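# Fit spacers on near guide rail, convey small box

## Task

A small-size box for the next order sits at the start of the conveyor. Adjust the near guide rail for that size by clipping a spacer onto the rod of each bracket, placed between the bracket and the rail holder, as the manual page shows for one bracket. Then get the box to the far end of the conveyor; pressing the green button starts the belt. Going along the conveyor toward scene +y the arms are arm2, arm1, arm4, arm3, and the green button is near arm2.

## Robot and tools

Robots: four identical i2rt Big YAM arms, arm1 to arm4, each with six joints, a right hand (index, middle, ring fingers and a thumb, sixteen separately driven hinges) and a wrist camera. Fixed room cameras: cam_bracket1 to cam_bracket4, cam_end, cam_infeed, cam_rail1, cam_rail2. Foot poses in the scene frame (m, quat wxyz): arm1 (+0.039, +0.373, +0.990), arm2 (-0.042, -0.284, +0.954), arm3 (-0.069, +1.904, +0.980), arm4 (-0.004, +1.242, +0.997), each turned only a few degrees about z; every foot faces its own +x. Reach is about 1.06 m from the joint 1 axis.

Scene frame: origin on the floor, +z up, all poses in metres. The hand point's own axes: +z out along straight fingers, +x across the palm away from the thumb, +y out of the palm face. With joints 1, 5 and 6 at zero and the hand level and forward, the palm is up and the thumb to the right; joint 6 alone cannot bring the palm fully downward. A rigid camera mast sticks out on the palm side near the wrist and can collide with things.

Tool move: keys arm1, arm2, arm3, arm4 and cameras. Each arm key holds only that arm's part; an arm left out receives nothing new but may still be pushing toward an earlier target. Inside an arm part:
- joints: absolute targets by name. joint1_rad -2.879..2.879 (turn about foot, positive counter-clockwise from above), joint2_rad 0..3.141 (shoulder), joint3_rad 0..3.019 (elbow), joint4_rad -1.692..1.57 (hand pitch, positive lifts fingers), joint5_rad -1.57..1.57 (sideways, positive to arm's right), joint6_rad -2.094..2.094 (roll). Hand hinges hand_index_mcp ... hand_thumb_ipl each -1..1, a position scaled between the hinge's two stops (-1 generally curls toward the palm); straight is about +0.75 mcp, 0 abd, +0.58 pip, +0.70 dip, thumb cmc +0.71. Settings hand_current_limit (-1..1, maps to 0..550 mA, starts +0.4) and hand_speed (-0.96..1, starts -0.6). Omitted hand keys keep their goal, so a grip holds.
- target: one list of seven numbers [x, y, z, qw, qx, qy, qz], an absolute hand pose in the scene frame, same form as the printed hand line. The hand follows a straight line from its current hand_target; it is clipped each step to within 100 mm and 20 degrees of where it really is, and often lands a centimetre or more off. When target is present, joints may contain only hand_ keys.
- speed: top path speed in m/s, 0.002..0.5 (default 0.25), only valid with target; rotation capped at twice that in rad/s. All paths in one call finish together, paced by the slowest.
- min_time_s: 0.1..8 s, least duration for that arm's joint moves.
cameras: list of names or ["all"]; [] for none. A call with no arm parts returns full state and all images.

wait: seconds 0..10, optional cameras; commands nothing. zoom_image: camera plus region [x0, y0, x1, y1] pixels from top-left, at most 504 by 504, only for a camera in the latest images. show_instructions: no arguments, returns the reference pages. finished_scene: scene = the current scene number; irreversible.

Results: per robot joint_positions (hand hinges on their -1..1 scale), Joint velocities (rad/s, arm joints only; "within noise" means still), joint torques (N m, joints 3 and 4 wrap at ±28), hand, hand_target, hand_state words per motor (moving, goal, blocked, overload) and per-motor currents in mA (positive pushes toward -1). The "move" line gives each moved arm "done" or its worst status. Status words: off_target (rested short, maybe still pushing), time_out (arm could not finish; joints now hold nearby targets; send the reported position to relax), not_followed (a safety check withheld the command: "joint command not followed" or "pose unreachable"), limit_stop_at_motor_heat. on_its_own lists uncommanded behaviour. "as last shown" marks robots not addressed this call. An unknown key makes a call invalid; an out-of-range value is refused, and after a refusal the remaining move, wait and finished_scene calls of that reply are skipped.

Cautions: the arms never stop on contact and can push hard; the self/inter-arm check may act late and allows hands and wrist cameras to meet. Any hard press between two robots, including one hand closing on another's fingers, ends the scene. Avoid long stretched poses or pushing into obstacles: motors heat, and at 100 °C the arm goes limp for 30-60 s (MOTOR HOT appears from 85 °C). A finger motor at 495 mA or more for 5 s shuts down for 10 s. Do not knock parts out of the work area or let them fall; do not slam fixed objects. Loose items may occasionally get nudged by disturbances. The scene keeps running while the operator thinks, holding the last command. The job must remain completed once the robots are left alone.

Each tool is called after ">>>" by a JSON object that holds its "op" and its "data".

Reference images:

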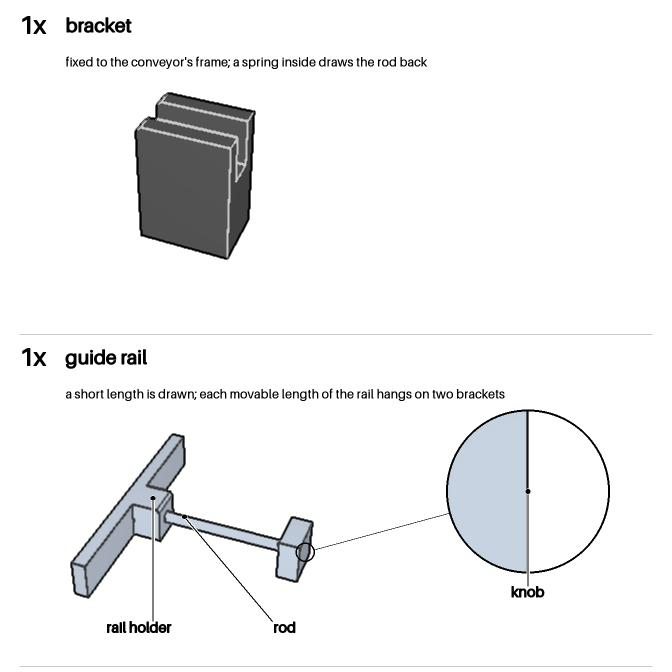

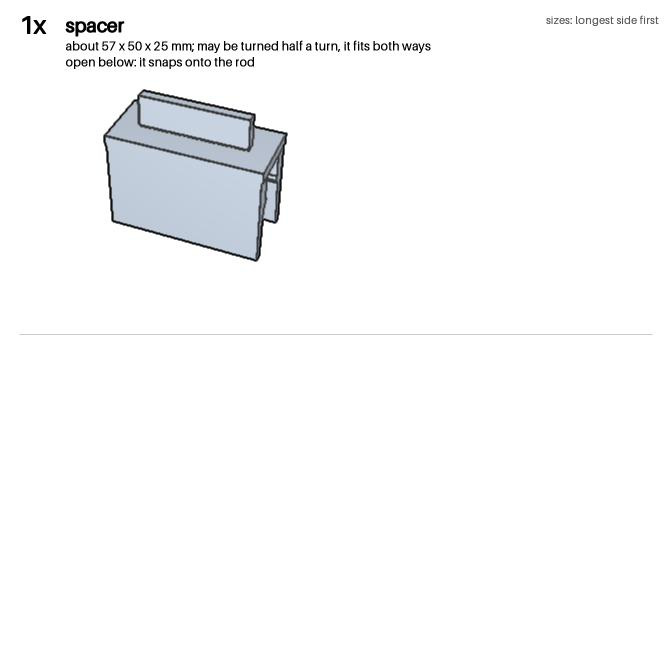

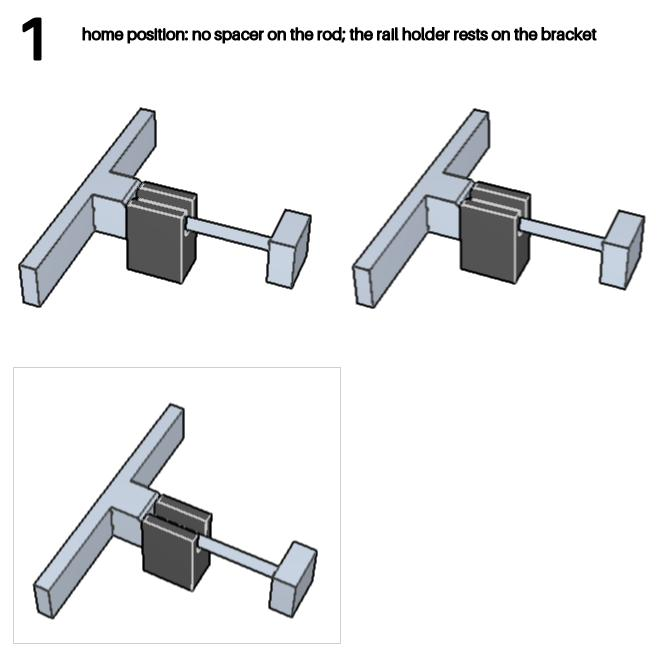

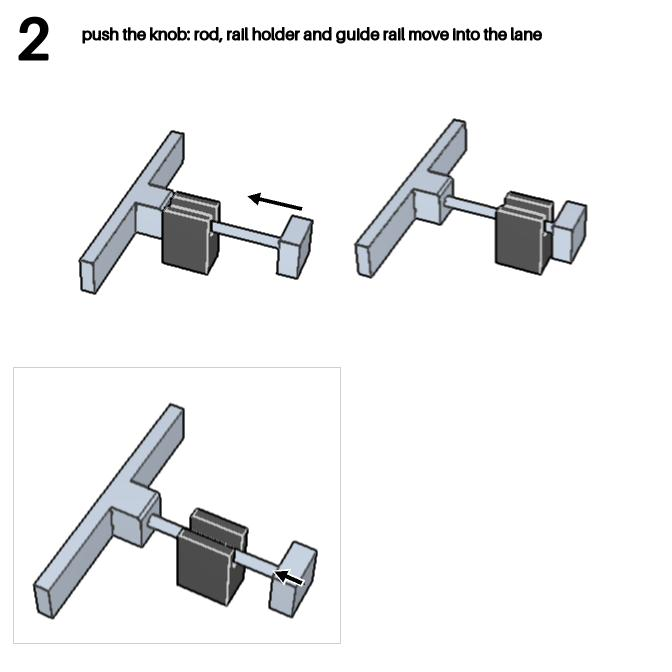

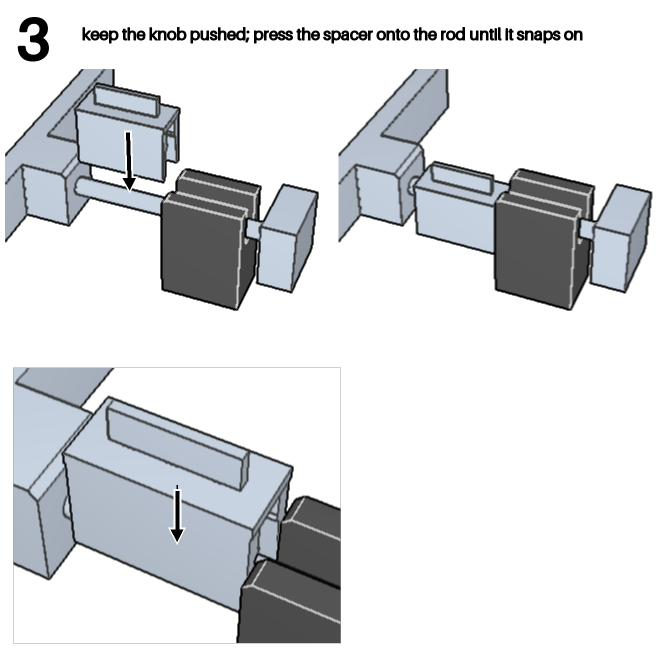

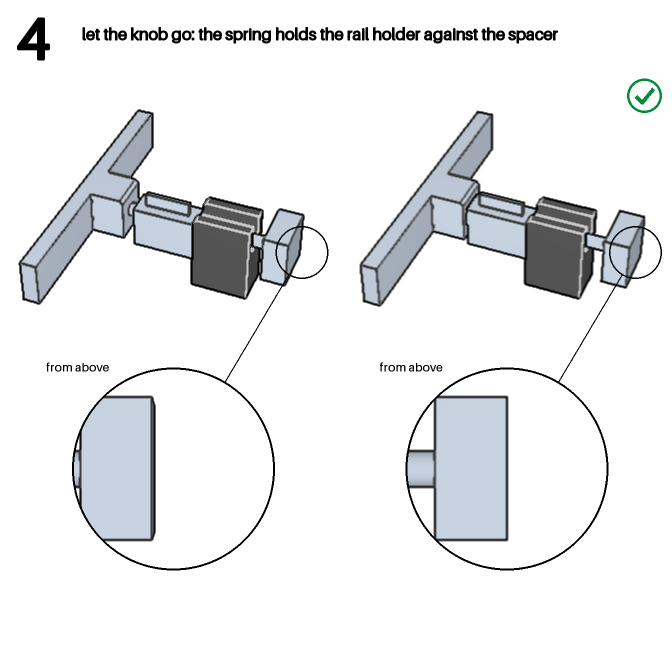

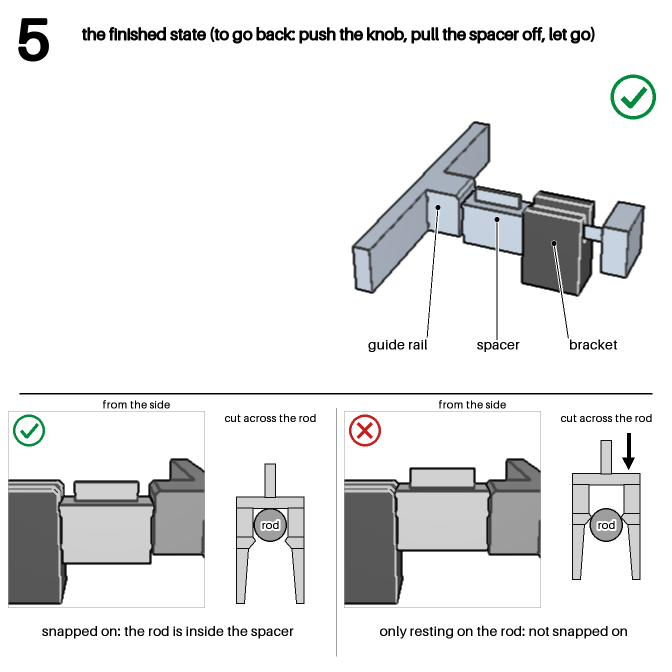

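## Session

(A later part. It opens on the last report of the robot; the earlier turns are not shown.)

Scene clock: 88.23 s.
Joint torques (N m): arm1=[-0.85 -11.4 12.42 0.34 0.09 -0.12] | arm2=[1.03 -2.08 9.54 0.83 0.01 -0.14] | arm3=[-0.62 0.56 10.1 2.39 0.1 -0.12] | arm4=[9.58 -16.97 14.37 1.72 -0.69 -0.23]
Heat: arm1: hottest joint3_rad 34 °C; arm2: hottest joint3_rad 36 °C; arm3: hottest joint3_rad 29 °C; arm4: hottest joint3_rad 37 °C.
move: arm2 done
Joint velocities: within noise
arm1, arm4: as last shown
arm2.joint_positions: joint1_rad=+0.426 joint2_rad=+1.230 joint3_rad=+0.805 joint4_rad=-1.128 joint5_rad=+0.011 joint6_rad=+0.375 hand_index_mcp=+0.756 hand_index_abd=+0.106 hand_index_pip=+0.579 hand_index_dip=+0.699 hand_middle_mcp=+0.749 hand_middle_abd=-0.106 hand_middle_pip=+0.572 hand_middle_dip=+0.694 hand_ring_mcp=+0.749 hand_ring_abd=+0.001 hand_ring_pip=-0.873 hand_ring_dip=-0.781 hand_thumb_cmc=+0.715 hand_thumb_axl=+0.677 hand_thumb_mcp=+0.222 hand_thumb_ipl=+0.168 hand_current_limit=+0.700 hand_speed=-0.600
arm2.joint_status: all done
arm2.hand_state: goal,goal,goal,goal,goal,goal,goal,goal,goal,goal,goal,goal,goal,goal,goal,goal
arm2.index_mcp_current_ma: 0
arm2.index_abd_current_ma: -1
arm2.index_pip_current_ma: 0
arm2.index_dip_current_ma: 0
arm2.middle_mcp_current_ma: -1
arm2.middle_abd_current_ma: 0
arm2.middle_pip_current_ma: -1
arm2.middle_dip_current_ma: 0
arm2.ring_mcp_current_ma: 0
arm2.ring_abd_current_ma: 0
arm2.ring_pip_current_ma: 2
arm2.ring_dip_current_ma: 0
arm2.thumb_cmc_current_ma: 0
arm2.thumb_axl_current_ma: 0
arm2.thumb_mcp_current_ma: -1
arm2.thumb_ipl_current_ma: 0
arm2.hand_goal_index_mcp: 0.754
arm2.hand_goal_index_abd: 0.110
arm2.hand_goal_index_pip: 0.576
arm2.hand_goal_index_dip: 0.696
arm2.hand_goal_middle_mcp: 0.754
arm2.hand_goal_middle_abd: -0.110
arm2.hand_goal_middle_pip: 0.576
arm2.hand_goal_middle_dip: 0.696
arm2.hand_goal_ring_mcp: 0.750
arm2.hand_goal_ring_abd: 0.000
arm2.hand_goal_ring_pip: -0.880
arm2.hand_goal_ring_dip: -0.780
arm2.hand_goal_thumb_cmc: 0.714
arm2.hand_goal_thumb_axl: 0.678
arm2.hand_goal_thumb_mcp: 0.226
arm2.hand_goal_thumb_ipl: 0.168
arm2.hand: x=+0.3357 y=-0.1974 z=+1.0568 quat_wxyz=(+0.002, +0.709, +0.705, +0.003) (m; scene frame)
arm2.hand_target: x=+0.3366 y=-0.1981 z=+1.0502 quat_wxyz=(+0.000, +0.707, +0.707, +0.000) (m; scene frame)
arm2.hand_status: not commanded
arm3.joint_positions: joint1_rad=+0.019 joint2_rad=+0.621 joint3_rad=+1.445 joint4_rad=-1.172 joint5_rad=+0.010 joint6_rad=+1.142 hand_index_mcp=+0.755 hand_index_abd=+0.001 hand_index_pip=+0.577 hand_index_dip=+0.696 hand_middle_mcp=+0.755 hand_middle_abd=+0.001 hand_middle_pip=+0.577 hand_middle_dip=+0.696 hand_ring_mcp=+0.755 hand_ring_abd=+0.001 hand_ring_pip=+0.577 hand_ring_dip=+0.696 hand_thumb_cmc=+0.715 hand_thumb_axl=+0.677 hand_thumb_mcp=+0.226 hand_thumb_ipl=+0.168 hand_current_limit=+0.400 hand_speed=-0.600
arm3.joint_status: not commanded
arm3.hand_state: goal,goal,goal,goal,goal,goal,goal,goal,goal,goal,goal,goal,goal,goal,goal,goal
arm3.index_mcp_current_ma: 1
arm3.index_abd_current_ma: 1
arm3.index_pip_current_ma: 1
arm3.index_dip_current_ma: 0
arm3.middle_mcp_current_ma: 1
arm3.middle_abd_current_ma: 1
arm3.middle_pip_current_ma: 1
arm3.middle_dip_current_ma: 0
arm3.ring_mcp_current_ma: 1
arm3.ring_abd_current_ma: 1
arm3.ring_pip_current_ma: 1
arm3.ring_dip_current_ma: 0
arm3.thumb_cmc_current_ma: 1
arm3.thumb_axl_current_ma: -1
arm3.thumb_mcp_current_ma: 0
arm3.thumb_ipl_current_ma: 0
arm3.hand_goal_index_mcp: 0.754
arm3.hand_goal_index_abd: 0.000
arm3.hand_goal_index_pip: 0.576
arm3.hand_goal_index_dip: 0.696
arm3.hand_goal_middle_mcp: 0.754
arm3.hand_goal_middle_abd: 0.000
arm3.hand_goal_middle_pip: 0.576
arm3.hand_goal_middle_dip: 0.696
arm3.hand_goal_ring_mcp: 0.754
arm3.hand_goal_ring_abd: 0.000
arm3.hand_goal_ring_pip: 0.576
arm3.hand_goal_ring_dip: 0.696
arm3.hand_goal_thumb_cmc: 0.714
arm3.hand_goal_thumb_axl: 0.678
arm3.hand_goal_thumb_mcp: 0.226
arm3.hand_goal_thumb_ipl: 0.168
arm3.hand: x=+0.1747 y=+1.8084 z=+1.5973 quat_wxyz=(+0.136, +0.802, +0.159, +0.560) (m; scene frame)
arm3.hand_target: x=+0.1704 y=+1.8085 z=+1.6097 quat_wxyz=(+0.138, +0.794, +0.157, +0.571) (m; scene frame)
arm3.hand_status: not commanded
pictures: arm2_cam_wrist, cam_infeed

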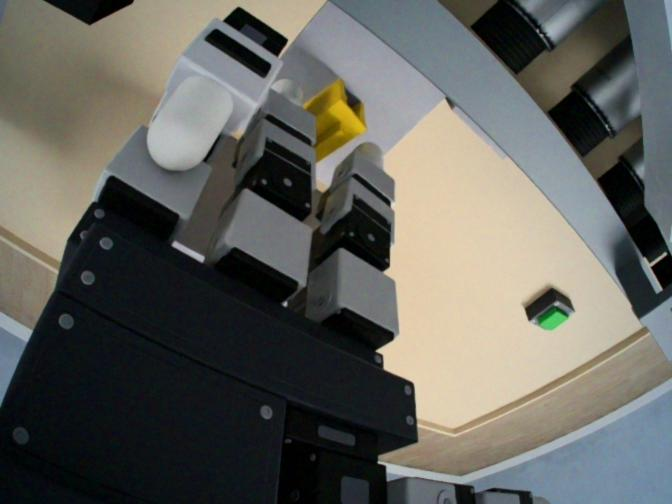

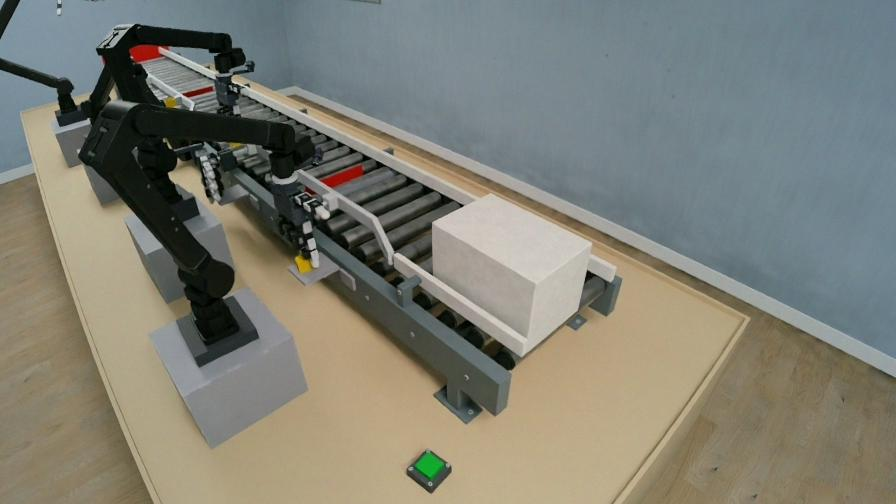

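>>> {"op": "move", "data": {"arm2": {"target":[0.328,-0.198,1.052,0,0.7071,0.7071,0],"speed":0.03}, "cameras": ["cam_infeed","arm2_cam_wrist"]}}

Scene clock: 89.90 s.
Joint torques (N m): arm1=[-1.26 -11.52 12.48 0.34 0.1 -0.13] | arm2=[1.32 -4.13 9.43 0.02 -0.04 -0.12] | arm3=[-0.67 0.5 10.1 2.39 0.1 -0.12] | arm4=[9.58 -16.97 14.39 1.73 -0.68 -0.23]
Heat: arm1: hottest joint3_rad 34 °C; arm2: hottest joint3_rad 36 °C; arm3: hottest joint3_rad 29 °C; arm4: hottest joint3_rad 37 °C.
move: arm2 done
Joint velocities: within noise
arm1.joint_positions: joint1_rad=+0.426 joint2_rad=+1.468 joint3_rad=+1.217 joint4_rad=-1.365 joint5_rad=-0.007 joint6_rad=+0.512 hand_index_mcp=+0.748 hand_index_abd=-0.008 hand_index_pip=+0.574 hand_index_dip=+0.696 hand_middle_mcp=+0.753 hand_middle_abd=+0.012 hand_middle_pip=+0.576 hand_middle_dip=+0.696 hand_ring_mcp=+0.749 hand_ring_abd=+0.001 hand_ring_pip=-0.884 hand_ring_dip=-0.780 hand_thumb_cmc=+0.713 hand_thumb_axl=+0.677 hand_thumb_mcp=+0.223 hand_thumb_ipl=+0.168 hand_current_limit=+0.700 hand_speed=-0.600
arm1.joint_status: not commanded
arm1.hand_state: goal,blocked,goal,goal,goal,blocked,goal,goal,goal,goal,goal,goal,goal,goal,goal,goal
arm1.index_mcp_current_ma: -1
arm1.index_abd_current_ma: 225
arm1.index_pip_current_ma: 0
arm1.index_dip_current_ma: 0
arm1.middle_mcp_current_ma: 0
arm1.middle_abd_current_ma: -214
arm1.middle_pip_current_ma: 0
arm1.middle_dip_current_ma: 0
arm1.ring_mcp_current_ma: 0
arm1.ring_abd_current_ma: 0
arm1.ring_pip_current_ma: 1
arm1.ring_dip_current_ma: 0
arm1.thumb_cmc_current_ma: 0
arm1.thumb_axl_current_ma: 0
arm1.thumb_mcp_current_ma: 0
arm1.thumb_ipl_current_ma: 0
arm1.hand_goal_index_mcp: 0.754
arm1.hand_goal_index_abd: -0.150
arm1.hand_goal_index_pip: 0.576
arm1.hand_goal_index_dip: 0.696
arm1.hand_goal_middle_mcp: 0.754
arm1.hand_goal_middle_abd: 0.150
arm1.hand_goal_middle_pip: 0.576
arm1.hand_goal_middle_dip: 0.696
arm1.hand_goal_ring_mcp: 0.750
arm1.hand_goal_ring_abd: 0.000
arm1.hand_goal_ring_pip: -0.890
arm1.hand_goal_ring_dip: -0.780
arm1.hand_goal_thumb_cmc: 0.714
arm1.hand_goal_thumb_axl: 0.678
arm1.hand_goal_thumb_mcp: 0.226
arm1.hand_goal_thumb_ipl: 0.168
arm1.hand: x=+0.4803 y=+0.5531 z=+1.1578 quat_wxyz=(-0.007, +0.707, +0.707, -0.023) (m; scene frame)
arm1.hand_target: x=+0.4966 y=+0.5560 z=+1.1753 quat_wxyz=(+0.000, +0.707, +0.707, +0.000) (m; scene frame)
arm1.hand_status: not commanded
arm2.joint_positions: joint1_rad=+0.426 joint2_rad=+1.229 joint3_rad=+0.789 joint4_rad=-1.128 joint5_rad=+0.011 joint6_rad=+0.375 hand_index_mcp=+0.756 hand_index_abd=+0.106 hand_index_pip=+0.579 hand_index_dip=+0.699 hand_middle_mcp=+0.749 hand_middle_abd=-0.106 hand_middle_pip=+0.572 hand_middle_dip=+0.694 hand_ring_mcp=+0.749 hand_ring_abd=+0.001 hand_ring_pip=-0.873 hand_ring_dip=-0.781 hand_thumb_cmc=+0.715 hand_thumb_axl=+0.677 hand_thumb_mcp=+0.222 hand_thumb_ipl=+0.168 hand_current_limit=+0.700 hand_speed=-0.600
arm2.joint_status: not commanded
arm2.hand_state: goal,goal,goal,goal,goal,goal,goal,goal,goal,goal,goal,goal,goal,goal,goal,goal
arm2.index_mcp_current_ma: 0
arm2.index_abd_current_ma: -1
arm2.index_pip_current_ma: 0
arm2.index_dip_current_ma: 0
arm2.middle_mcp_current_ma: -1
arm2.middle_abd_current_ma: 0
arm2.middle_pip_current_ma: -1
arm2.middle_dip_current_ma: 0
arm2.ring_mcp_current_ma: 0
arm2.ring_abd_current_ma: 0
arm2.ring_pip_current_ma: 2
arm2.ring_dip_current_ma: 0
arm2.thumb_cmc_current_ma: 0
arm2.thumb_axl_current_ma: 0
arm2.thumb_mcp_current_ma: -1
arm2.thumb_ipl_current_ma: 0
arm2.hand_goal_index_mcp: 0.754
arm2.hand_goal_index_abd: 0.110
arm2.hand_goal_index_pip: 0.576
arm2.hand_goal_index_dip: 0.696
arm2.hand_goal_middle_mcp: 0.754
arm2.hand_goal_middle_abd: -0.110
arm2.hand_goal_middle_pip: 0.576
arm2.hand_goal_middle_dip: 0.696
arm2.hand_goal_ring_mcp: 0.750
arm2.hand_goal_ring_abd: 0.000
arm2.hand_goal_ring_pip: -0.880
arm2.hand_goal_ring_dip: -0.780
arm2.hand_goal_thumb_cmc: 0.714
arm2.hand_goal_thumb_axl: 0.678
arm2.hand_goal_thumb_mcp: 0.226
arm2.hand_goal_thumb_ipl: 0.168
arm2.hand: x=+0.3297 y=-0.1996 z=+1.0506 quat_wxyz=(-0.001, +0.709, +0.705, -0.003) (m; scene frame)
arm2.hand_target: x=+0.3279 y=-0.1980 z=+1.0519 quat_wxyz=(+0.000, +0.707, +0.707, +0.000) (m; scene frame)
arm2.hand_status: done (0.003 m and 0.5 deg from the pose sent, 0.009 m and 0.6 deg at the start)
arm3: as last shown
arm4.joint_positions: joint1_rad=-1.261 joint2_rad=+2.487 joint3_rad=+1.574 joint4_rad=+0.859 joint5_rad=+0.511 joint6_rad=+1.574 hand_index_mcp=+0.754 hand_index_abd=-0.009 hand_index_pip=+0.577 hand_index_dip=+0.696 hand_middle_mcp=+0.755 hand_middle_abd=+0.003 hand_middle_pip=+0.577 hand_middle_dip=+0.696 hand_ring_mcp=+0.755 hand_ring_abd=+0.003 hand_ring_pip=+0.577 hand_ring_dip=+0.696 hand_thumb_cmc=+0.715 hand_thumb_axl=+0.677 hand_thumb_mcp=+0.226 hand_thumb_ipl=+0.168 hand_current_limit=+0.400 hand_speed=-0.600
arm4.joint_status: not commanded
arm4.hand_state: goal,goal,goal,goal,goal,goal,goal,goal,goal,goal,goal,goal,goal,goal,goal,goal
arm4.index_mcp_current_ma: -1
arm4.index_abd_current_ma: -19
arm4.index_pip_current_ma: 1
arm4.index_dip_current_ma: 0
arm4.middle_mcp_current_ma: 2
arm4.middle_abd_current_ma: 5
arm4.middle_pip_current_ma: 1
arm4.middle_dip_current_ma: 0
arm4.ring_mcp_current_ma: 1
arm4.ring_abd_current_ma: 6
arm4.ring_pip_current_ma: 1
arm4.ring_dip_current_ma: 0
arm4.thumb_cmc_current_ma: 1
arm4.thumb_axl_current_ma: -1
arm4.thumb_mcp_current_ma: 0
arm4.thumb_ipl_current_ma: -1
arm4.hand_goal_index_mcp: 0.754
arm4.hand_goal_index_abd: 0.000
arm4.hand_goal_index_pip: 0.576
arm4.hand_goal_index_dip: 0.696
arm4.hand_goal_middle_mcp: 0.754
arm4.hand_goal_middle_abd: 0.000
arm4.hand_goal_middle_pip: 0.576
arm4.hand_goal_middle_dip: 0.696
arm4.hand_goal_ring_mcp: 0.754
arm4.hand_goal_ring_abd: 0.000
arm4.hand_goal_ring_pip: 0.576
arm4.hand_goal_ring_dip: 0.696
arm4.hand_goal_thumb_cmc: 0.714
arm4.hand_goal_thumb_axl: 0.678
arm4.hand_goal_thumb_mcp: 0.226
arm4.hand_goal_thumb_ipl: 0.168
arm4.hand: x=+0.1483 y=+0.4608 z=+0.9717 quat_wxyz=(+0.518, +0.483, -0.539, +0.456) (m; scene frame)
arm4.hand_target: x=+0.2407 y=+0.4541 z=+0.9950 quat_wxyz=(+0.499, +0.500, -0.500, +0.501) (m; scene frame)
arm4.hand_status: not commanded
pictures: arm2_cam_wrist, cam_infeed

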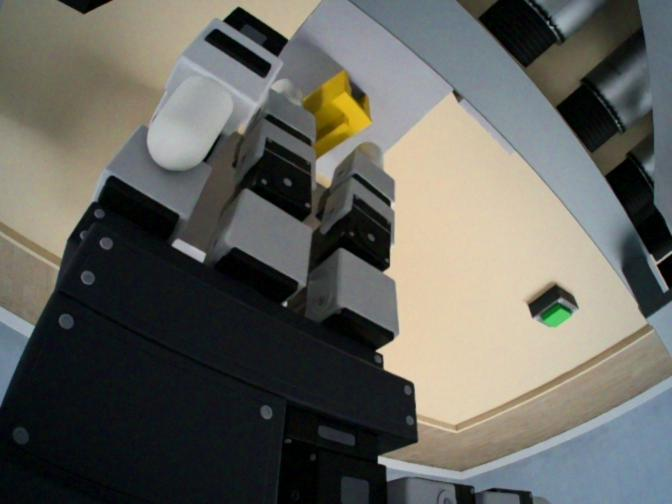

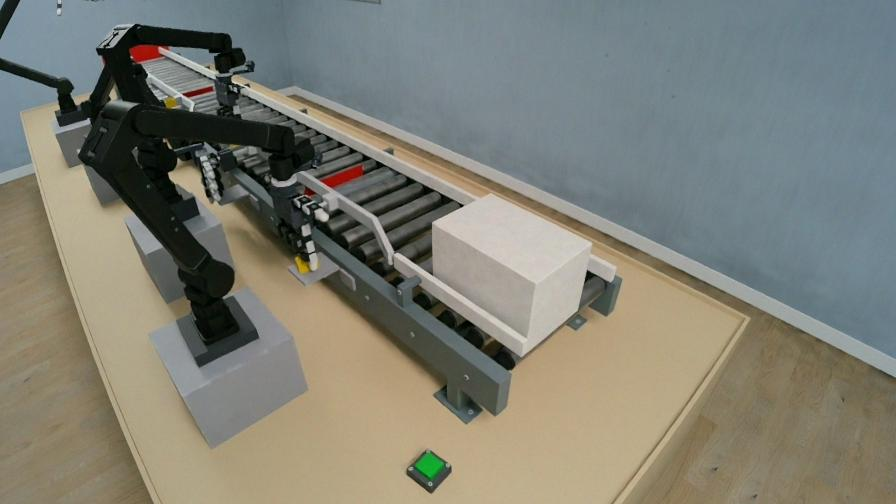

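>>> {"op": "zoom_image", "data": {"camera": "cam_infeed", "region": [255, 200, 355, 300]}}

>>> {"op": "zoom_image", "data": {"camera": "arm2_cam_wrist", "region": [250, 40, 420, 210]}}

Scaled by 5.040 from the camera's 896x504 image, which has a finer 1280x720 frame.

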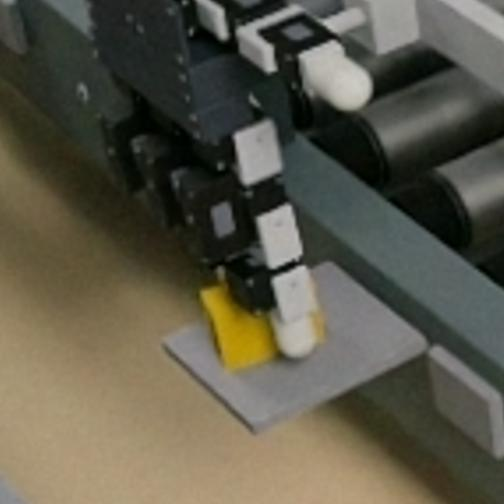

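Scaled by 2.965 from the camera's 672x504 image, which has a finer 960x720 frame.

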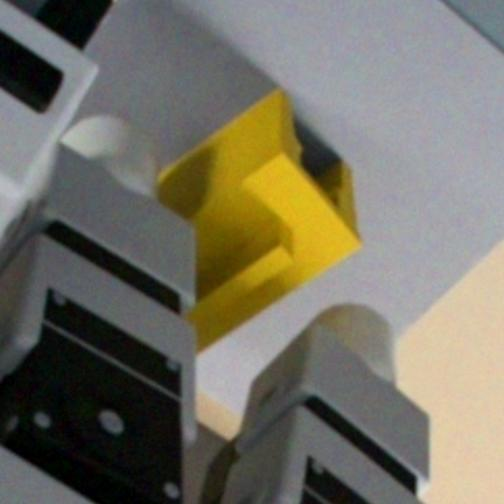

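>>> {"op": "zoom_image", "data": {"camera": "arm2_cam_wrist", "region": [295, 60, 380, 165]}}

Scaled by 4.800 from the camera's 672x504 image, which has a finer 960x720 frame.

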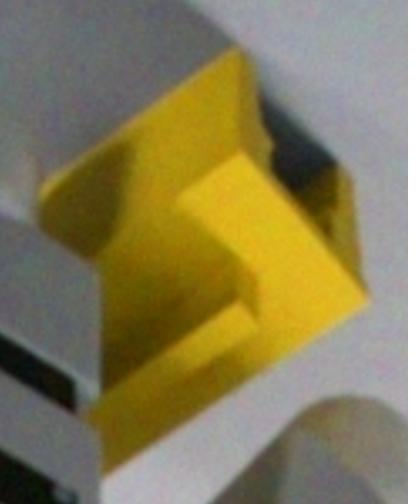

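>>> {"op": "move", "data": {"arm2": {"target":[0.327,-0.190,1.052,0,0.7071,0.7071,0],"speed":0.03}, "cameras": ["arm2_cam_wrist"]}}

>>> {"op": "zoom_image", "data": {"camera": "arm2_cam_wrist", "region": [250, 40, 420, 210]}}

Scene clock: 91.83 s.
Joint torques (N m): arm1=[-0.79 -11.58 12.41 0.4 0.11 -0.1] | arm2=[2.43 -3.55 9.98 0.38 -0.05 0.11] | arm3=[-0.67 0.5 10.1 2.39 0.1 -0.13] | arm4=[9.52 -16.97 14.39 1.7 -0.7 -0.23]
Heat: arm1: hottest joint3_rad 34 °C; arm2: hottest joint3_rad 36 °C; arm3: hottest joint3_rad 29 °C; arm4: hottest joint3_rad 37 °C.
move: arm2 done
Joint velocities: within noise
arm1, arm3, arm4: as last shown
arm2.joint_positions: joint1_rad=+0.449 joint2_rad=+1.229 joint3_rad=+0.789 joint4_rad=-1.128 joint5_rad=+0.011 joint6_rad=+0.387 hand_index_mcp=+0.755 hand_index_abd=+0.106 hand_index_pip=+0.579 hand_index_dip=+0.699 hand_middle_mcp=+0.749 hand_middle_abd=-0.106 hand_middle_pip=+0.572 hand_middle_dip=+0.694 hand_ring_mcp=+0.749 hand_ring_abd=+0.001 hand_ring_pip=-0.873 hand_ring_dip=-0.781 hand_thumb_cmc=+0.715 hand_thumb_axl=+0.677 hand_thumb_mcp=+0.222 hand_thumb_ipl=+0.168 hand_current_limit=+0.700 hand_speed=-0.600
arm2.joint_status: not commanded
arm2.hand_state: goal,goal,goal,goal,goal,goal,goal,goal,goal,goal,goal,goal,goal,goal,goal,goal
arm2.index_mcp_current_ma: 0
arm2.index_abd_current_ma: -1
arm2.index_pip_current_ma: 0
arm2.index_dip_current_ma: 0
arm2.middle_mcp_current_ma: -1
arm2.middle_abd_current_ma: 0
arm2.middle_pip_current_ma: -1
arm2.middle_dip_current_ma: 0
arm2.ring_mcp_current_ma: 0
arm2.ring_abd_current_ma: 0
arm2.ring_pip_current_ma: 2
arm2.ring_dip_current_ma: 0
arm2.thumb_cmc_current_ma: 0
arm2.thumb_axl_current_ma: 0
arm2.thumb_mcp_current_ma: -1
arm2.thumb_ipl_current_ma: 0
arm2.hand_goal_index_mcp: 0.754
arm2.hand_goal_index_abd: 0.110
arm2.hand_goal_index_pip: 0.576
arm2.hand_goal_index_dip: 0.696
arm2.hand_goal_middle_mcp: 0.754
arm2.hand_goal_middle_abd: -0.110
arm2.hand_goal_middle_pip: 0.576
arm2.hand_goal_middle_dip: 0.696
arm2.hand_goal_ring_mcp: 0.750
arm2.hand_goal_ring_abd: 0.000
arm2.hand_goal_ring_pip: -0.880
arm2.hand_goal_ring_dip: -0.780
arm2.hand_goal_thumb_cmc: 0.714
arm2.hand_goal_thumb_axl: 0.678
arm2.hand_goal_thumb_mcp: 0.226
arm2.hand_goal_thumb_ipl: 0.168
arm2.hand: x=+0.3274 y=-0.1922 z=+1.0506 quat_wxyz=(-0.001, +0.705, +0.709, -0.003) (m; scene frame)
arm2.hand_target: x=+0.3269 y=-0.1900 z=+1.0519 quat_wxyz=(+0.000, +0.707, +0.707, +0.000) (m; scene frame)
arm2.hand_status: done (0.003 m and 0.5 deg from the pose sent, 0.010 m and 0.5 deg at the start)
pictures: arm2_cam_wrist

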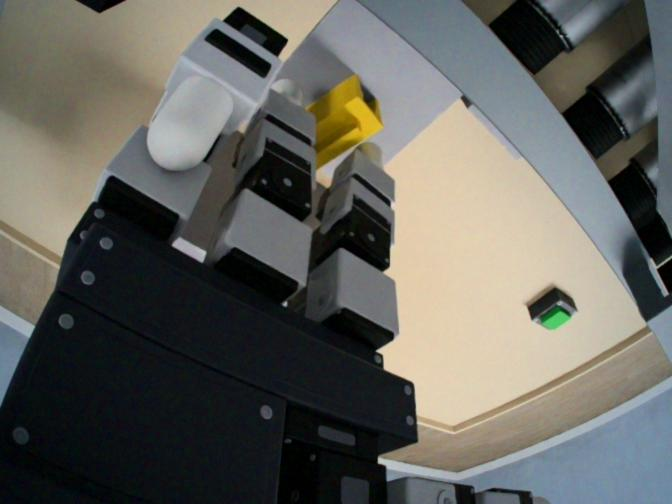

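Scaled by 2.965 from the camera's 672x504 image, which has a finer 960x720 frame.

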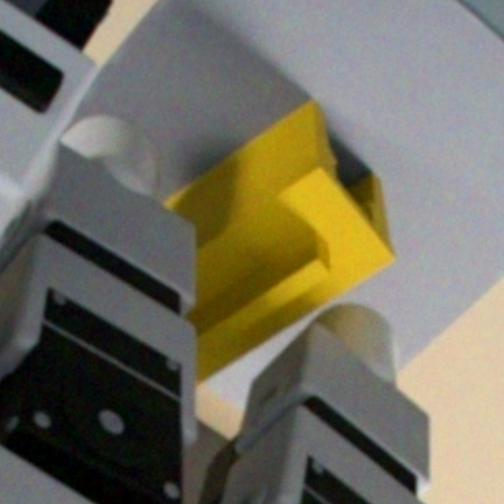

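>>> {"op": "move", "data": {"arm2": {"joints":{"hand_index_abd":-0.15,"hand_middle_abd":0.15}}, "cameras": ["arm2_cam_wrist","cam_infeed"]}}

>>> {"op": "zoom_image", "data": {"camera": "arm2_cam_wrist", "region": [250, 40, 420, 210]}}

>>> {"op": "zoom_image", "data": {"camera": "cam_infeed", "region": [255, 200, 355, 300]}}

Scene clock: 92.53 s.
Joint torques (N m): arm1=[-0.91 -11.63 12.48 0.36 0.1 -0.11] | arm2=[2.08 -3.66 9.83 0.49 0.02 0.12] | arm3=[-0.67 0.5 10.11 2.39 0.11 -0.12] | arm4=[9.58 -16.91 14.35 1.66 -0.69 -0.22]
Heat: arm1: hottest joint3_rad 34 °C; arm2: hottest joint3_rad 36 °C; arm3: hottest joint3_rad 29 °C; arm4: hottest joint3_rad 37 °C.
move: arm2 off_target
Joint velocities: within noise
arm1, arm3, arm4: as last shown
arm2.joint_positions: joint1_rad=+0.449 joint2_rad=+1.229 joint3_rad=+0.789 joint4_rad=-1.128 joint5_rad=+0.011 joint6_rad=+0.387 hand_index_mcp=+0.744 hand_index_abd=-0.002 hand_index_pip=+0.573 hand_index_dip=+0.697 hand_middle_mcp=+0.761 hand_middle_abd=+0.012 hand_middle_pip=+0.578 hand_middle_dip=+0.695 hand_ring_mcp=+0.749 hand_ring_abd=+0.001 hand_ring_pip=-0.873 hand_ring_dip=-0.781 hand_thumb_cmc=+0.715 hand_thumb_axl=+0.677 hand_thumb_mcp=+0.222 hand_thumb_ipl=+0.168 hand_current_limit=+0.700 hand_speed=-0.600
arm2.joint_status: hand_index_abd off_target (ended at -0.002, target -0.150); hand_middle_abd off_target (ended at +0.012, target +0.150)
arm2.hand_state: goal,blocked,goal,goal,goal,blocked,goal,goal,goal,goal,goal,goal,goal,goal,goal,goal
arm2.index_mcp_current_ma: -4
arm2.index_abd_current_ma: 304
arm2.index_pip_current_ma: 0
arm2.index_dip_current_ma: 0
arm2.middle_mcp_current_ma: 2
arm2.middle_abd_current_ma: -269
arm2.middle_pip_current_ma: 0
arm2.middle_dip_current_ma: 0
arm2.ring_mcp_current_ma: 0
arm2.ring_abd_current_ma: 0
arm2.ring_pip_current_ma: 2
arm2.ring_dip_current_ma: 0
arm2.thumb_cmc_current_ma: 0
arm2.thumb_axl_current_ma: 0
arm2.thumb_mcp_current_ma: -1
arm2.thumb_ipl_current_ma: 0
arm2.hand_goal_index_mcp: 0.754
arm2.hand_goal_index_abd: -0.150
arm2.hand_goal_index_pip: 0.576
arm2.hand_goal_index_dip: 0.696
arm2.hand_goal_middle_mcp: 0.754
arm2.hand_goal_middle_abd: 0.150
arm2.hand_goal_middle_pip: 0.576
arm2.hand_goal_middle_dip: 0.696
arm2.hand_goal_ring_mcp: 0.750
arm2.hand_goal_ring_abd: 0.000
arm2.hand_goal_ring_pip: -0.880
arm2.hand_goal_ring_dip: -0.780
arm2.hand_goal_thumb_cmc: 0.714
arm2.hand_goal_thumb_axl: 0.678
arm2.hand_goal_thumb_mcp: 0.226
arm2.hand_goal_thumb_ipl: 0.168
arm2.hand: x=+0.3274 y=-0.1922 z=+1.0506 quat_wxyz=(-0.001, +0.705, +0.709, -0.003) (m; scene frame)
arm2.hand_target: x=+0.3269 y=-0.1900 z=+1.0519 quat_wxyz=(+0.000, +0.707, +0.707, +0.000) (m; scene frame)
arm2.hand_status: not commanded
pictures: arm2_cam_wrist, cam_infeed

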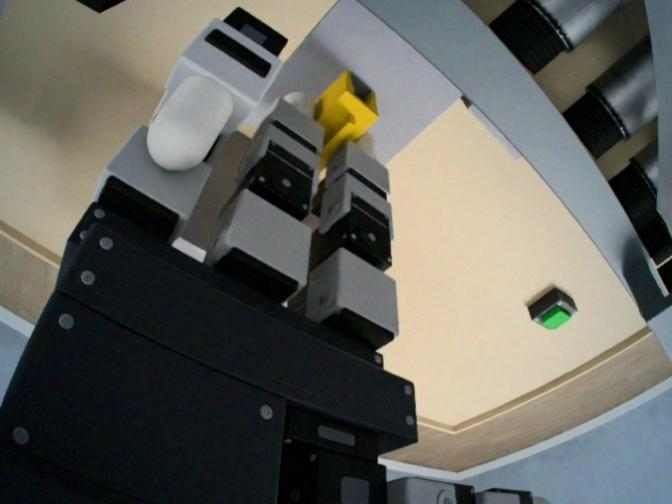

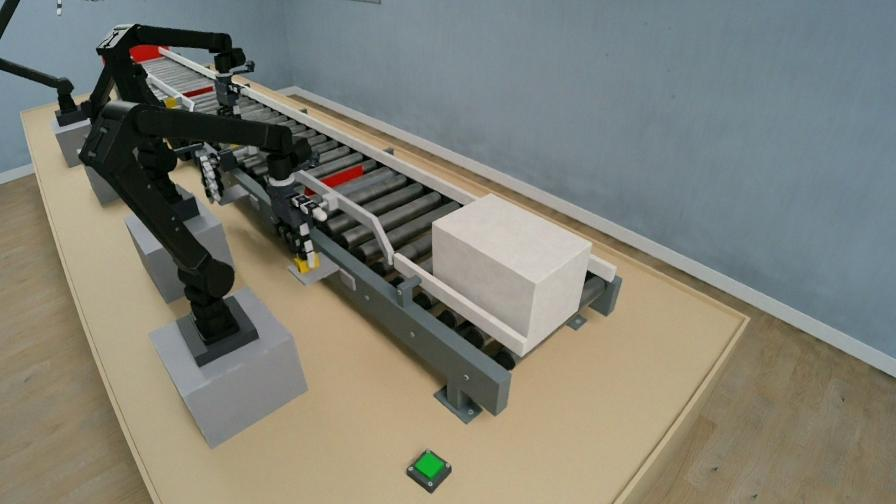

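Scaled by 2.965 from the camera's 672x504 image, which has a finer 960x720 frame.

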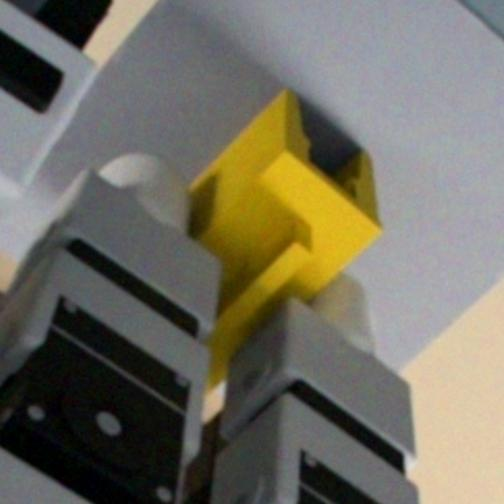

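Scaled by 5.040 from the camera's 896x504 image, which has a finer 1280x720 frame.

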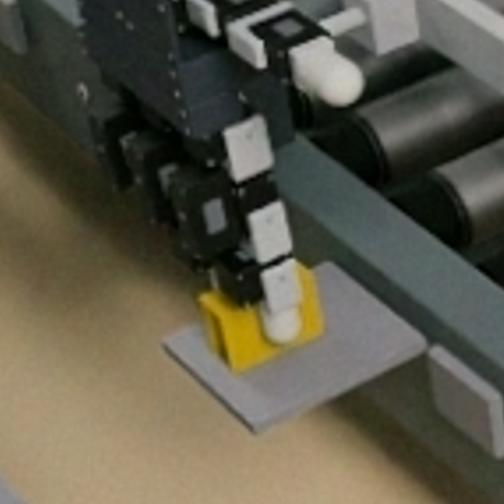

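>>> {"op": "move", "data": {"arm2": {"target":[0.332,-0.192,1.215,0,0.7071,0.7071,0],"speed":0.12,"joints":{"hand_index_abd":-0.18,"hand_middle_abd":0.18}}}}

>>> {"op": "move", "data": {"arm2": {"target":[0.482,-0.040,1.215,0,0.7071,0.7071,0],"speed":0.15}, "cameras": ["arm2_cam_wrist","cam_bracket2","cam_rail1"]}}

>>> {"op": "zoom_image", "data": {"camera": "cam_bracket2", "region": [300, 100, 600, 350]}}

>>> {"op": "zoom_image", "data": {"camera": "arm2_cam_wrist", "region": [250, 40, 420, 210]}}

Scene clock: 94.63 s.
Joint torques (N m): arm1=[-0.91 -11.22 12.37 0.36 0.08 -0.11] | arm2=[1.14 -3.19 14.82 -0.17 0.07 0.02] | arm3=[-0.62 0.5 10.1 2.4 0.1 -0.12] | arm4=[9.41 -16.91 14.39 1.74 -0.69 -0.23]
Heat: arm1: hottest joint3_rad 34 °C; arm2: hottest joint3_rad 36 °C; arm3: hottest joint3_rad 29 °C; arm4: hottest joint3_rad 37 °C.
move: arm2 off_target
Joint velocities: within noise
arm1, arm3, arm4: as last shown
arm2.joint_positions: joint1_rad=+0.449 joint2_rad=+1.139 joint3_rad=+1.116 joint4_rad=-1.575 joint5_rad=+0.011 joint6_rad=+0.387 hand_index_mcp=+0.739 hand_index_abd=-0.004 hand_index_pip=+0.571 hand_index_dip=+0.696 hand_middle_mcp=+0.766 hand_middle_abd=+0.017 hand_middle_pip=+0.581 hand_middle_dip=+0.696 hand_ring_mcp=+0.749 hand_ring_abd=+0.001 hand_ring_pip=-0.873 hand_ring_dip=-0.781 hand_thumb_cmc=+0.715 hand_thumb_axl=+0.677 hand_thumb_mcp=+0.222 hand_thumb_ipl=+0.168 hand_current_limit=+0.700 hand_speed=-0.600
arm2.joint_status: hand_index_abd off_target (ended at -0.004, target -0.180); hand_middle_abd off_target (ended at +0.017, target +0.180)
arm2.hand_state: goal,blocked,goal,goal,goal,blocked,goal,goal,goal,goal,goal,goal,goal,goal,goal,goal
arm2.index_mcp_current_ma: -8
arm2.index_abd_current_ma: 414
arm2.index_pip_current_ma: -1
arm2.index_dip_current_ma: 0
arm2.middle_mcp_current_ma: 5
arm2.middle_abd_current_ma: -362
arm2.middle_pip_current_ma: 1
arm2.middle_dip_current_ma: 0
arm2.ring_mcp_current_ma: 0
arm2.ring_abd_current_ma: 0
arm2.ring_pip_current_ma: 2
arm2.ring_dip_current_ma: 0
arm2.thumb_cmc_current_ma: 0
arm2.thumb_axl_current_ma: 0
arm2.thumb_mcp_current_ma: -1
arm2.thumb_ipl_current_ma: 0
arm2.hand_goal_index_mcp: 0.754
arm2.hand_goal_index_abd: -0.180
arm2.hand_goal_index_pip: 0.576
arm2.hand_goal_index_dip: 0.696
arm2.hand_goal_middle_mcp: 0.754
arm2.hand_goal_middle_abd: 0.180
arm2.hand_goal_middle_pip: 0.576
arm2.hand_goal_middle_dip: 0.696
arm2.hand_goal_ring_mcp: 0.750
arm2.hand_goal_ring_abd: 0.000
arm2.hand_goal_ring_pip: -0.880
arm2.hand_goal_ring_dip: -0.780
arm2.hand_goal_thumb_cmc: 0.714
arm2.hand_goal_thumb_axl: 0.678
arm2.hand_goal_thumb_mcp: 0.226
arm2.hand_goal_thumb_ipl: 0.168
arm2.hand: x=+0.3246 y=-0.1949 z=+1.1953 quat_wxyz=(-0.006, +0.705, +0.709, -0.017) (m; scene frame)
arm2.hand_target: x=+0.3315 y=-0.1922 z=+1.2149 quat_wxyz=(+0.000, +0.707, +0.707, +0.000) (m; scene frame)
arm2.hand_status: off_target (0.021 m and 2.1 deg from the pose sent, 0.164 m and 0.5 deg at the start)
pictures: none

Scene clock: 96.67 s.
Joint torques (N m): arm1=[-0.79 -11.58 12.45 0.34 0.07 -0.11] | arm2=[1.61 -9.11 15.16 -0.18 0.13 0.1] | arm3=[-0.62 0.56 10.11 2.4 0.1 -0.12] | arm4=[9.47 -16.85 14.38 1.7 -0.69 -0.23]
Heat: arm1: hottest joint3_rad 34 °C; arm2: hottest joint3_rad 36 °C; arm3: hottest joint3_rad 29 °C; arm4: hottest joint3_rad 38 °C.
move: arm2 off_target
Joint velocities: within noise
arm1, arm3, arm4: as last shown
arm2.joint_positions: joint1_rad=+0.607 joint2_rad=+1.656 joint3_rad=+1.653 joint4_rad=-1.584 joint5_rad=+0.011 joint6_rad=+0.543 hand_index_mcp=+0.739 hand_index_abd=-0.004 hand_index_pip=+0.571 hand_index_dip=+0.696 hand_middle_mcp=+0.766 hand_middle_abd=+0.017 hand_middle_pip=+0.581 hand_middle_dip=+0.696 hand_ring_mcp=+0.749 hand_ring_abd=+0.001 hand_ring_pip=-0.873 hand_ring_dip=-0.781 hand_thumb_cmc=+0.715 hand_thumb_axl=+0.677 hand_thumb_mcp=+0.222 hand_thumb_ipl=+0.168 hand_current_limit=+0.700 hand_speed=-0.600
arm2.joint_status: not commanded
arm2.hand_state: goal,blocked,goal,goal,goal,blocked,goal,goal,goal,goal,goal,goal,goal,goal,goal,goal
arm2.index_mcp_current_ma: -8
arm2.index_abd_current_ma: 414
arm2.index_pip_current_ma: -1
arm2.index_dip_current_ma: 0
arm2.middle_mcp_current_ma: 5
arm2.middle_abd_current_ma: -361
arm2.middle_pip_current_ma: 1
arm2.middle_dip_current_ma: 0
arm2.ring_mcp_current_ma: 0
arm2.ring_abd_current_ma: 0
arm2.ring_pip_current_ma: 2
arm2.ring_dip_current_ma: 0
arm2.thumb_cmc_current_ma: 0
arm2.thumb_axl_current_ma: 0
arm2.thumb_mcp_current_ma: -1
arm2.thumb_ipl_current_ma: 0
arm2.hand_goal_index_mcp: 0.754
arm2.hand_goal_index_abd: -0.180
arm2.hand_goal_index_pip: 0.576
arm2.hand_goal_index_dip: 0.696
arm2.hand_goal_middle_mcp: 0.754
arm2.hand_goal_middle_abd: 0.180
arm2.hand_goal_middle_pip: 0.576
arm2.hand_goal_middle_dip: 0.696
arm2.hand_goal_ring_mcp: 0.750
arm2.hand_goal_ring_abd: 0.000
arm2.hand_goal_ring_pip: -0.880
arm2.hand_goal_ring_dip: -0.780
arm2.hand_goal_thumb_cmc: 0.714
arm2.hand_goal_thumb_axl: 0.678
arm2.hand_goal_thumb_mcp: 0.226
arm2.hand_goal_thumb_ipl: 0.168
arm2.hand: x=+0.4736 y=-0.0480 z=+1.2018 quat_wxyz=(-0.003, +0.704, +0.710, -0.012) (m; scene frame)
arm2.hand_target: x=+0.4815 y=-0.0403 z=+1.2151 quat_wxyz=(+0.000, +0.707, +0.707, +0.001) (m; scene frame)
arm2.hand_status: off_target (0.018 m and 1.5 deg from the pose sent, 0.222 m and 2.1 deg at the start)
pictures: arm2_cam_wrist, cam_bracket2, cam_rail1

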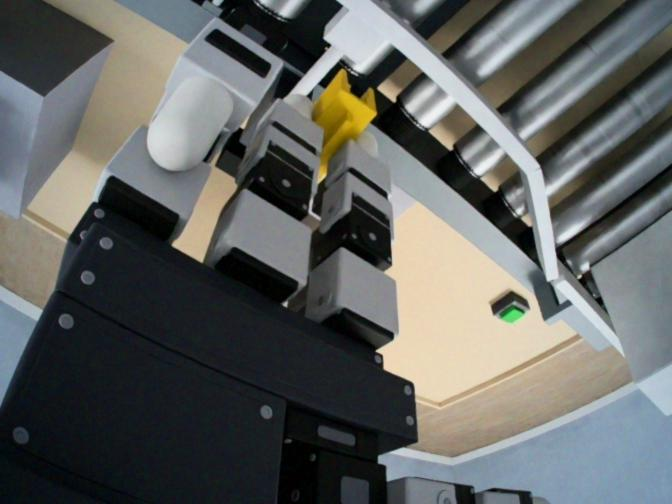

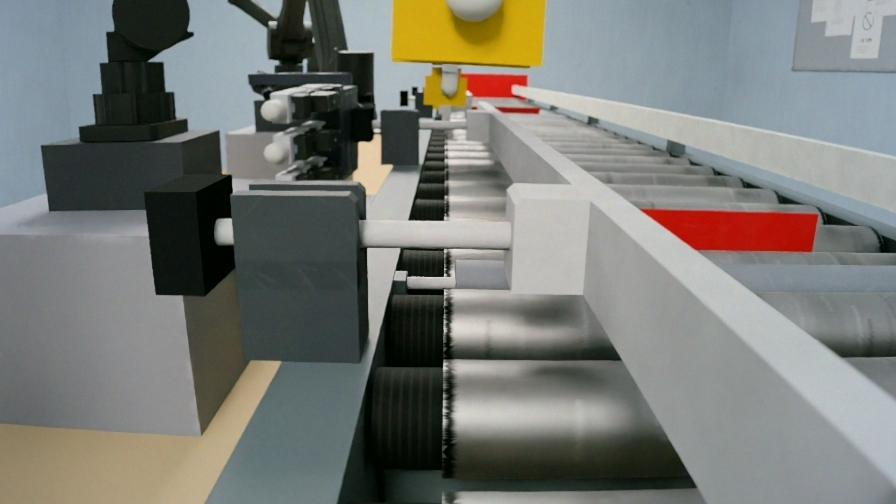

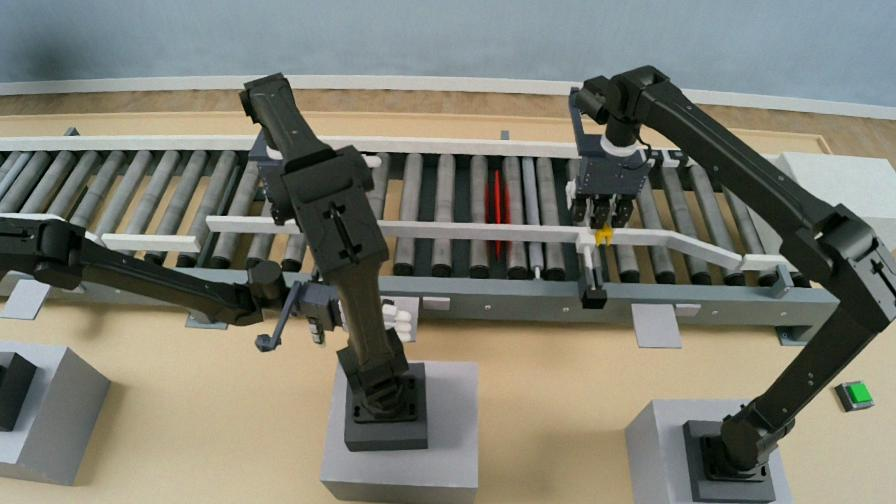

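Scaled by 1.680 from the camera's 896x504 image, which has a finer 1280x720 frame.

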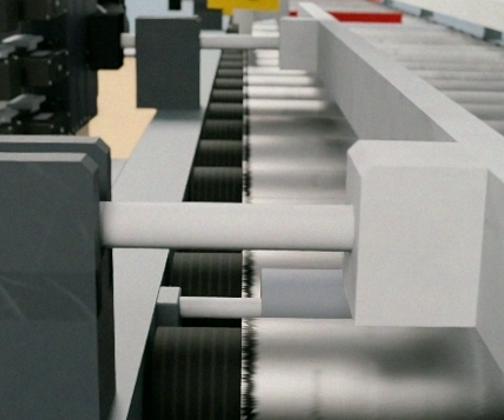

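Scaled by 2.965 from the camera's 672x504 image, which has a finer 960x720 frame.

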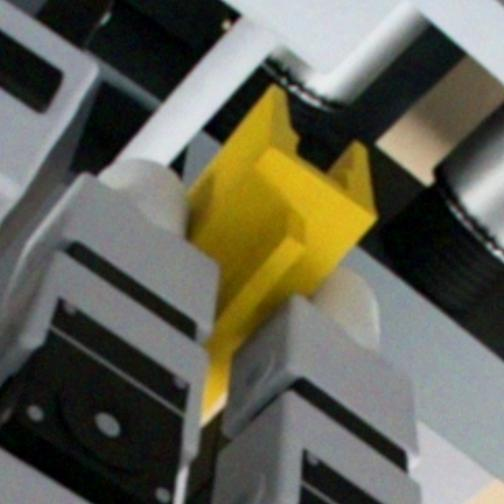

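>>> {"op": "move", "data": {"arm2": {"target":[0.467,-0.034,1.190,0,0.7071,0.7071,0],"speed":0.08}, "cameras": ["arm2_cam_wrist","cam_bracket2"]}}

>>> {"op": "zoom_image", "data": {"camera": "cam_bracket2", "region": [300, 0, 600, 250]}}

>>> {"op": "zoom_image", "data": {"camera": "arm2_cam_wrist", "region": [290, 20, 400, 130]}}

Scene clock: 98.07 s.
Joint torques (N m): arm1=[-0.67 -11.58 12.45 0.43 0.08 -0.11] | arm2=[2.61 -9.93 10.82 0.58 0.04 0.16] | arm3=[-0.62 0.56 10.1 2.39 0.1 -0.12] | arm4=[9.52 -16.91 14.39 1.7 -0.69 -0.23]
Heat: arm1: hottest joint3_rad 34 °C; arm2: hottest joint3_rad 36 °C; arm3: hottest joint3_rad 29 °C; arm4: hottest joint3_rad 38 °C.
move: arm2 done
Joint velocities: within noise
arm1, arm3, arm4: as last shown
arm2.joint_positions: joint1_rad=+0.632 joint2_rad=+1.656 joint3_rad=+1.607 joint4_rad=-1.533 joint5_rad=+0.011 joint6_rad=+0.569 hand_index_mcp=+0.739 hand_index_abd=-0.004 hand_index_pip=+0.571 hand_index_dip=+0.696 hand_middle_mcp=+0.766 hand_middle_abd=+0.017 hand_middle_pip=+0.581 hand_middle_dip=+0.696 hand_ring_mcp=+0.749 hand_ring_abd=+0.001 hand_ring_pip=-0.873 hand_ring_dip=-0.781 hand_thumb_cmc=+0.715 hand_thumb_axl=+0.677 hand_thumb_mcp=+0.222 hand_thumb_ipl=+0.168 hand_current_limit=+0.700 hand_speed=-0.600
arm2.joint_status: not commanded
arm2.hand_state: goal,blocked,goal,goal,goal,blocked,goal,goal,goal,goal,goal,goal,goal,goal,goal,goal
arm2.index_mcp_current_ma: -8
arm2.index_abd_current_ma: 414
arm2.index_pip_current_ma: -1
arm2.index_dip_current_ma: 0
arm2.middle_mcp_current_ma: 5
arm2.middle_abd_current_ma: -361
arm2.middle_pip_current_ma: 1
arm2.middle_dip_current_ma: 0
arm2.ring_mcp_current_ma: 0
arm2.ring_abd_current_ma: 0
arm2.ring_pip_current_ma: 2
arm2.ring_dip_current_ma: 0
arm2.thumb_cmc_current_ma: 0
arm2.thumb_axl_current_ma: 0
arm2.thumb_mcp_current_ma: -1
arm2.thumb_ipl_current_ma: 0
arm2.hand_goal_index_mcp: 0.754
arm2.hand_goal_index_abd: -0.180
arm2.hand_goal_index_pip: 0.576
arm2.hand_goal_index_dip: 0.696
arm2.hand_goal_middle_mcp: 0.754
arm2.hand_goal_middle_abd: 0.180
arm2.hand_goal_middle_pip: 0.576
arm2.hand_goal_middle_dip: 0.696
arm2.hand_goal_ring_mcp: 0.750
arm2.hand_goal_ring_abd: 0.000
arm2.hand_goal_ring_pip: -0.880
arm2.hand_goal_ring_dip: -0.780
arm2.hand_goal_thumb_cmc: 0.714
arm2.hand_goal_thumb_axl: 0.678
arm2.hand_goal_thumb_mcp: 0.226
arm2.hand_goal_thumb_ipl: 0.168
arm2.hand: x=+0.4671 y=-0.0367 z=+1.1848 quat_wxyz=(-0.002, +0.704, +0.710, -0.009) (m; scene frame)
arm2.hand_target: x=+0.4669 y=-0.0340 z=+1.1901 quat_wxyz=(+0.000, +0.707, +0.707, +0.000) (m; scene frame)
arm2.hand_status: done (0.006 m and 1.2 deg from the pose sent, 0.019 m and 1.5 deg at the start)
pictures: arm2_cam_wrist, cam_bracket2

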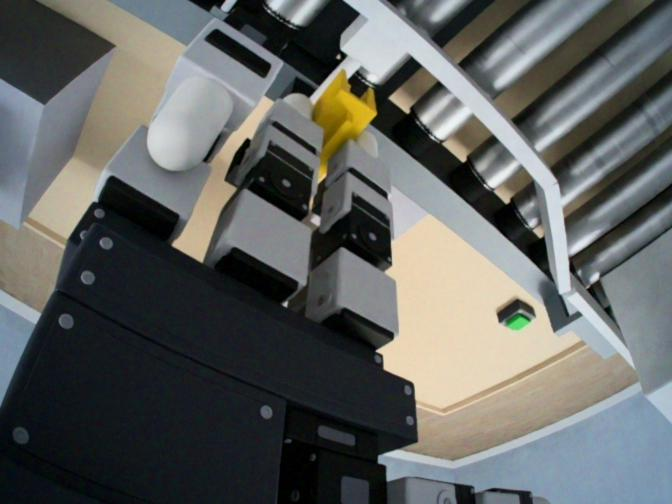

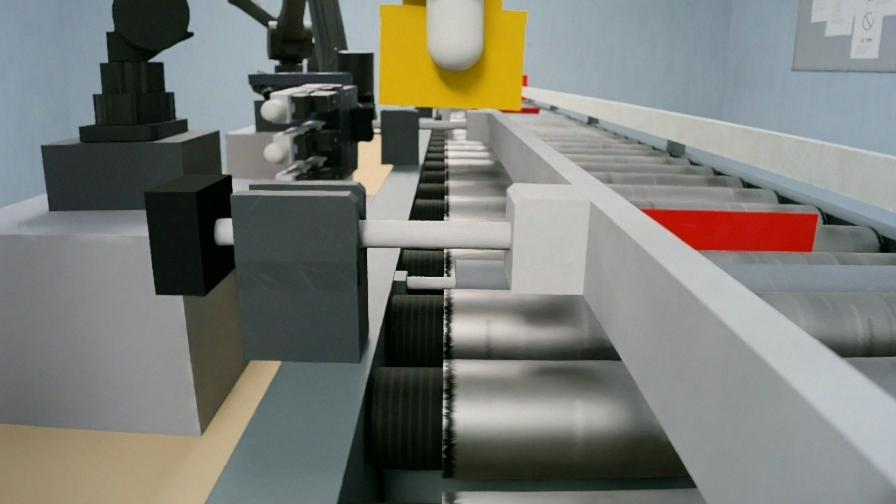

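Scaled by 1.680 from the camera's 896x504 image, which has a finer 1280x720 frame.

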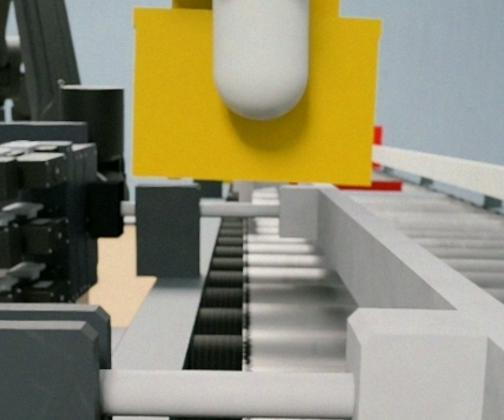

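Scaled by 4.582 from the camera's 672x504 image, which has a finer 960x720 frame.

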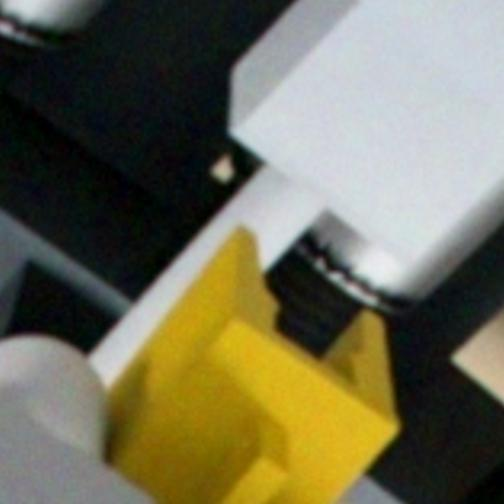

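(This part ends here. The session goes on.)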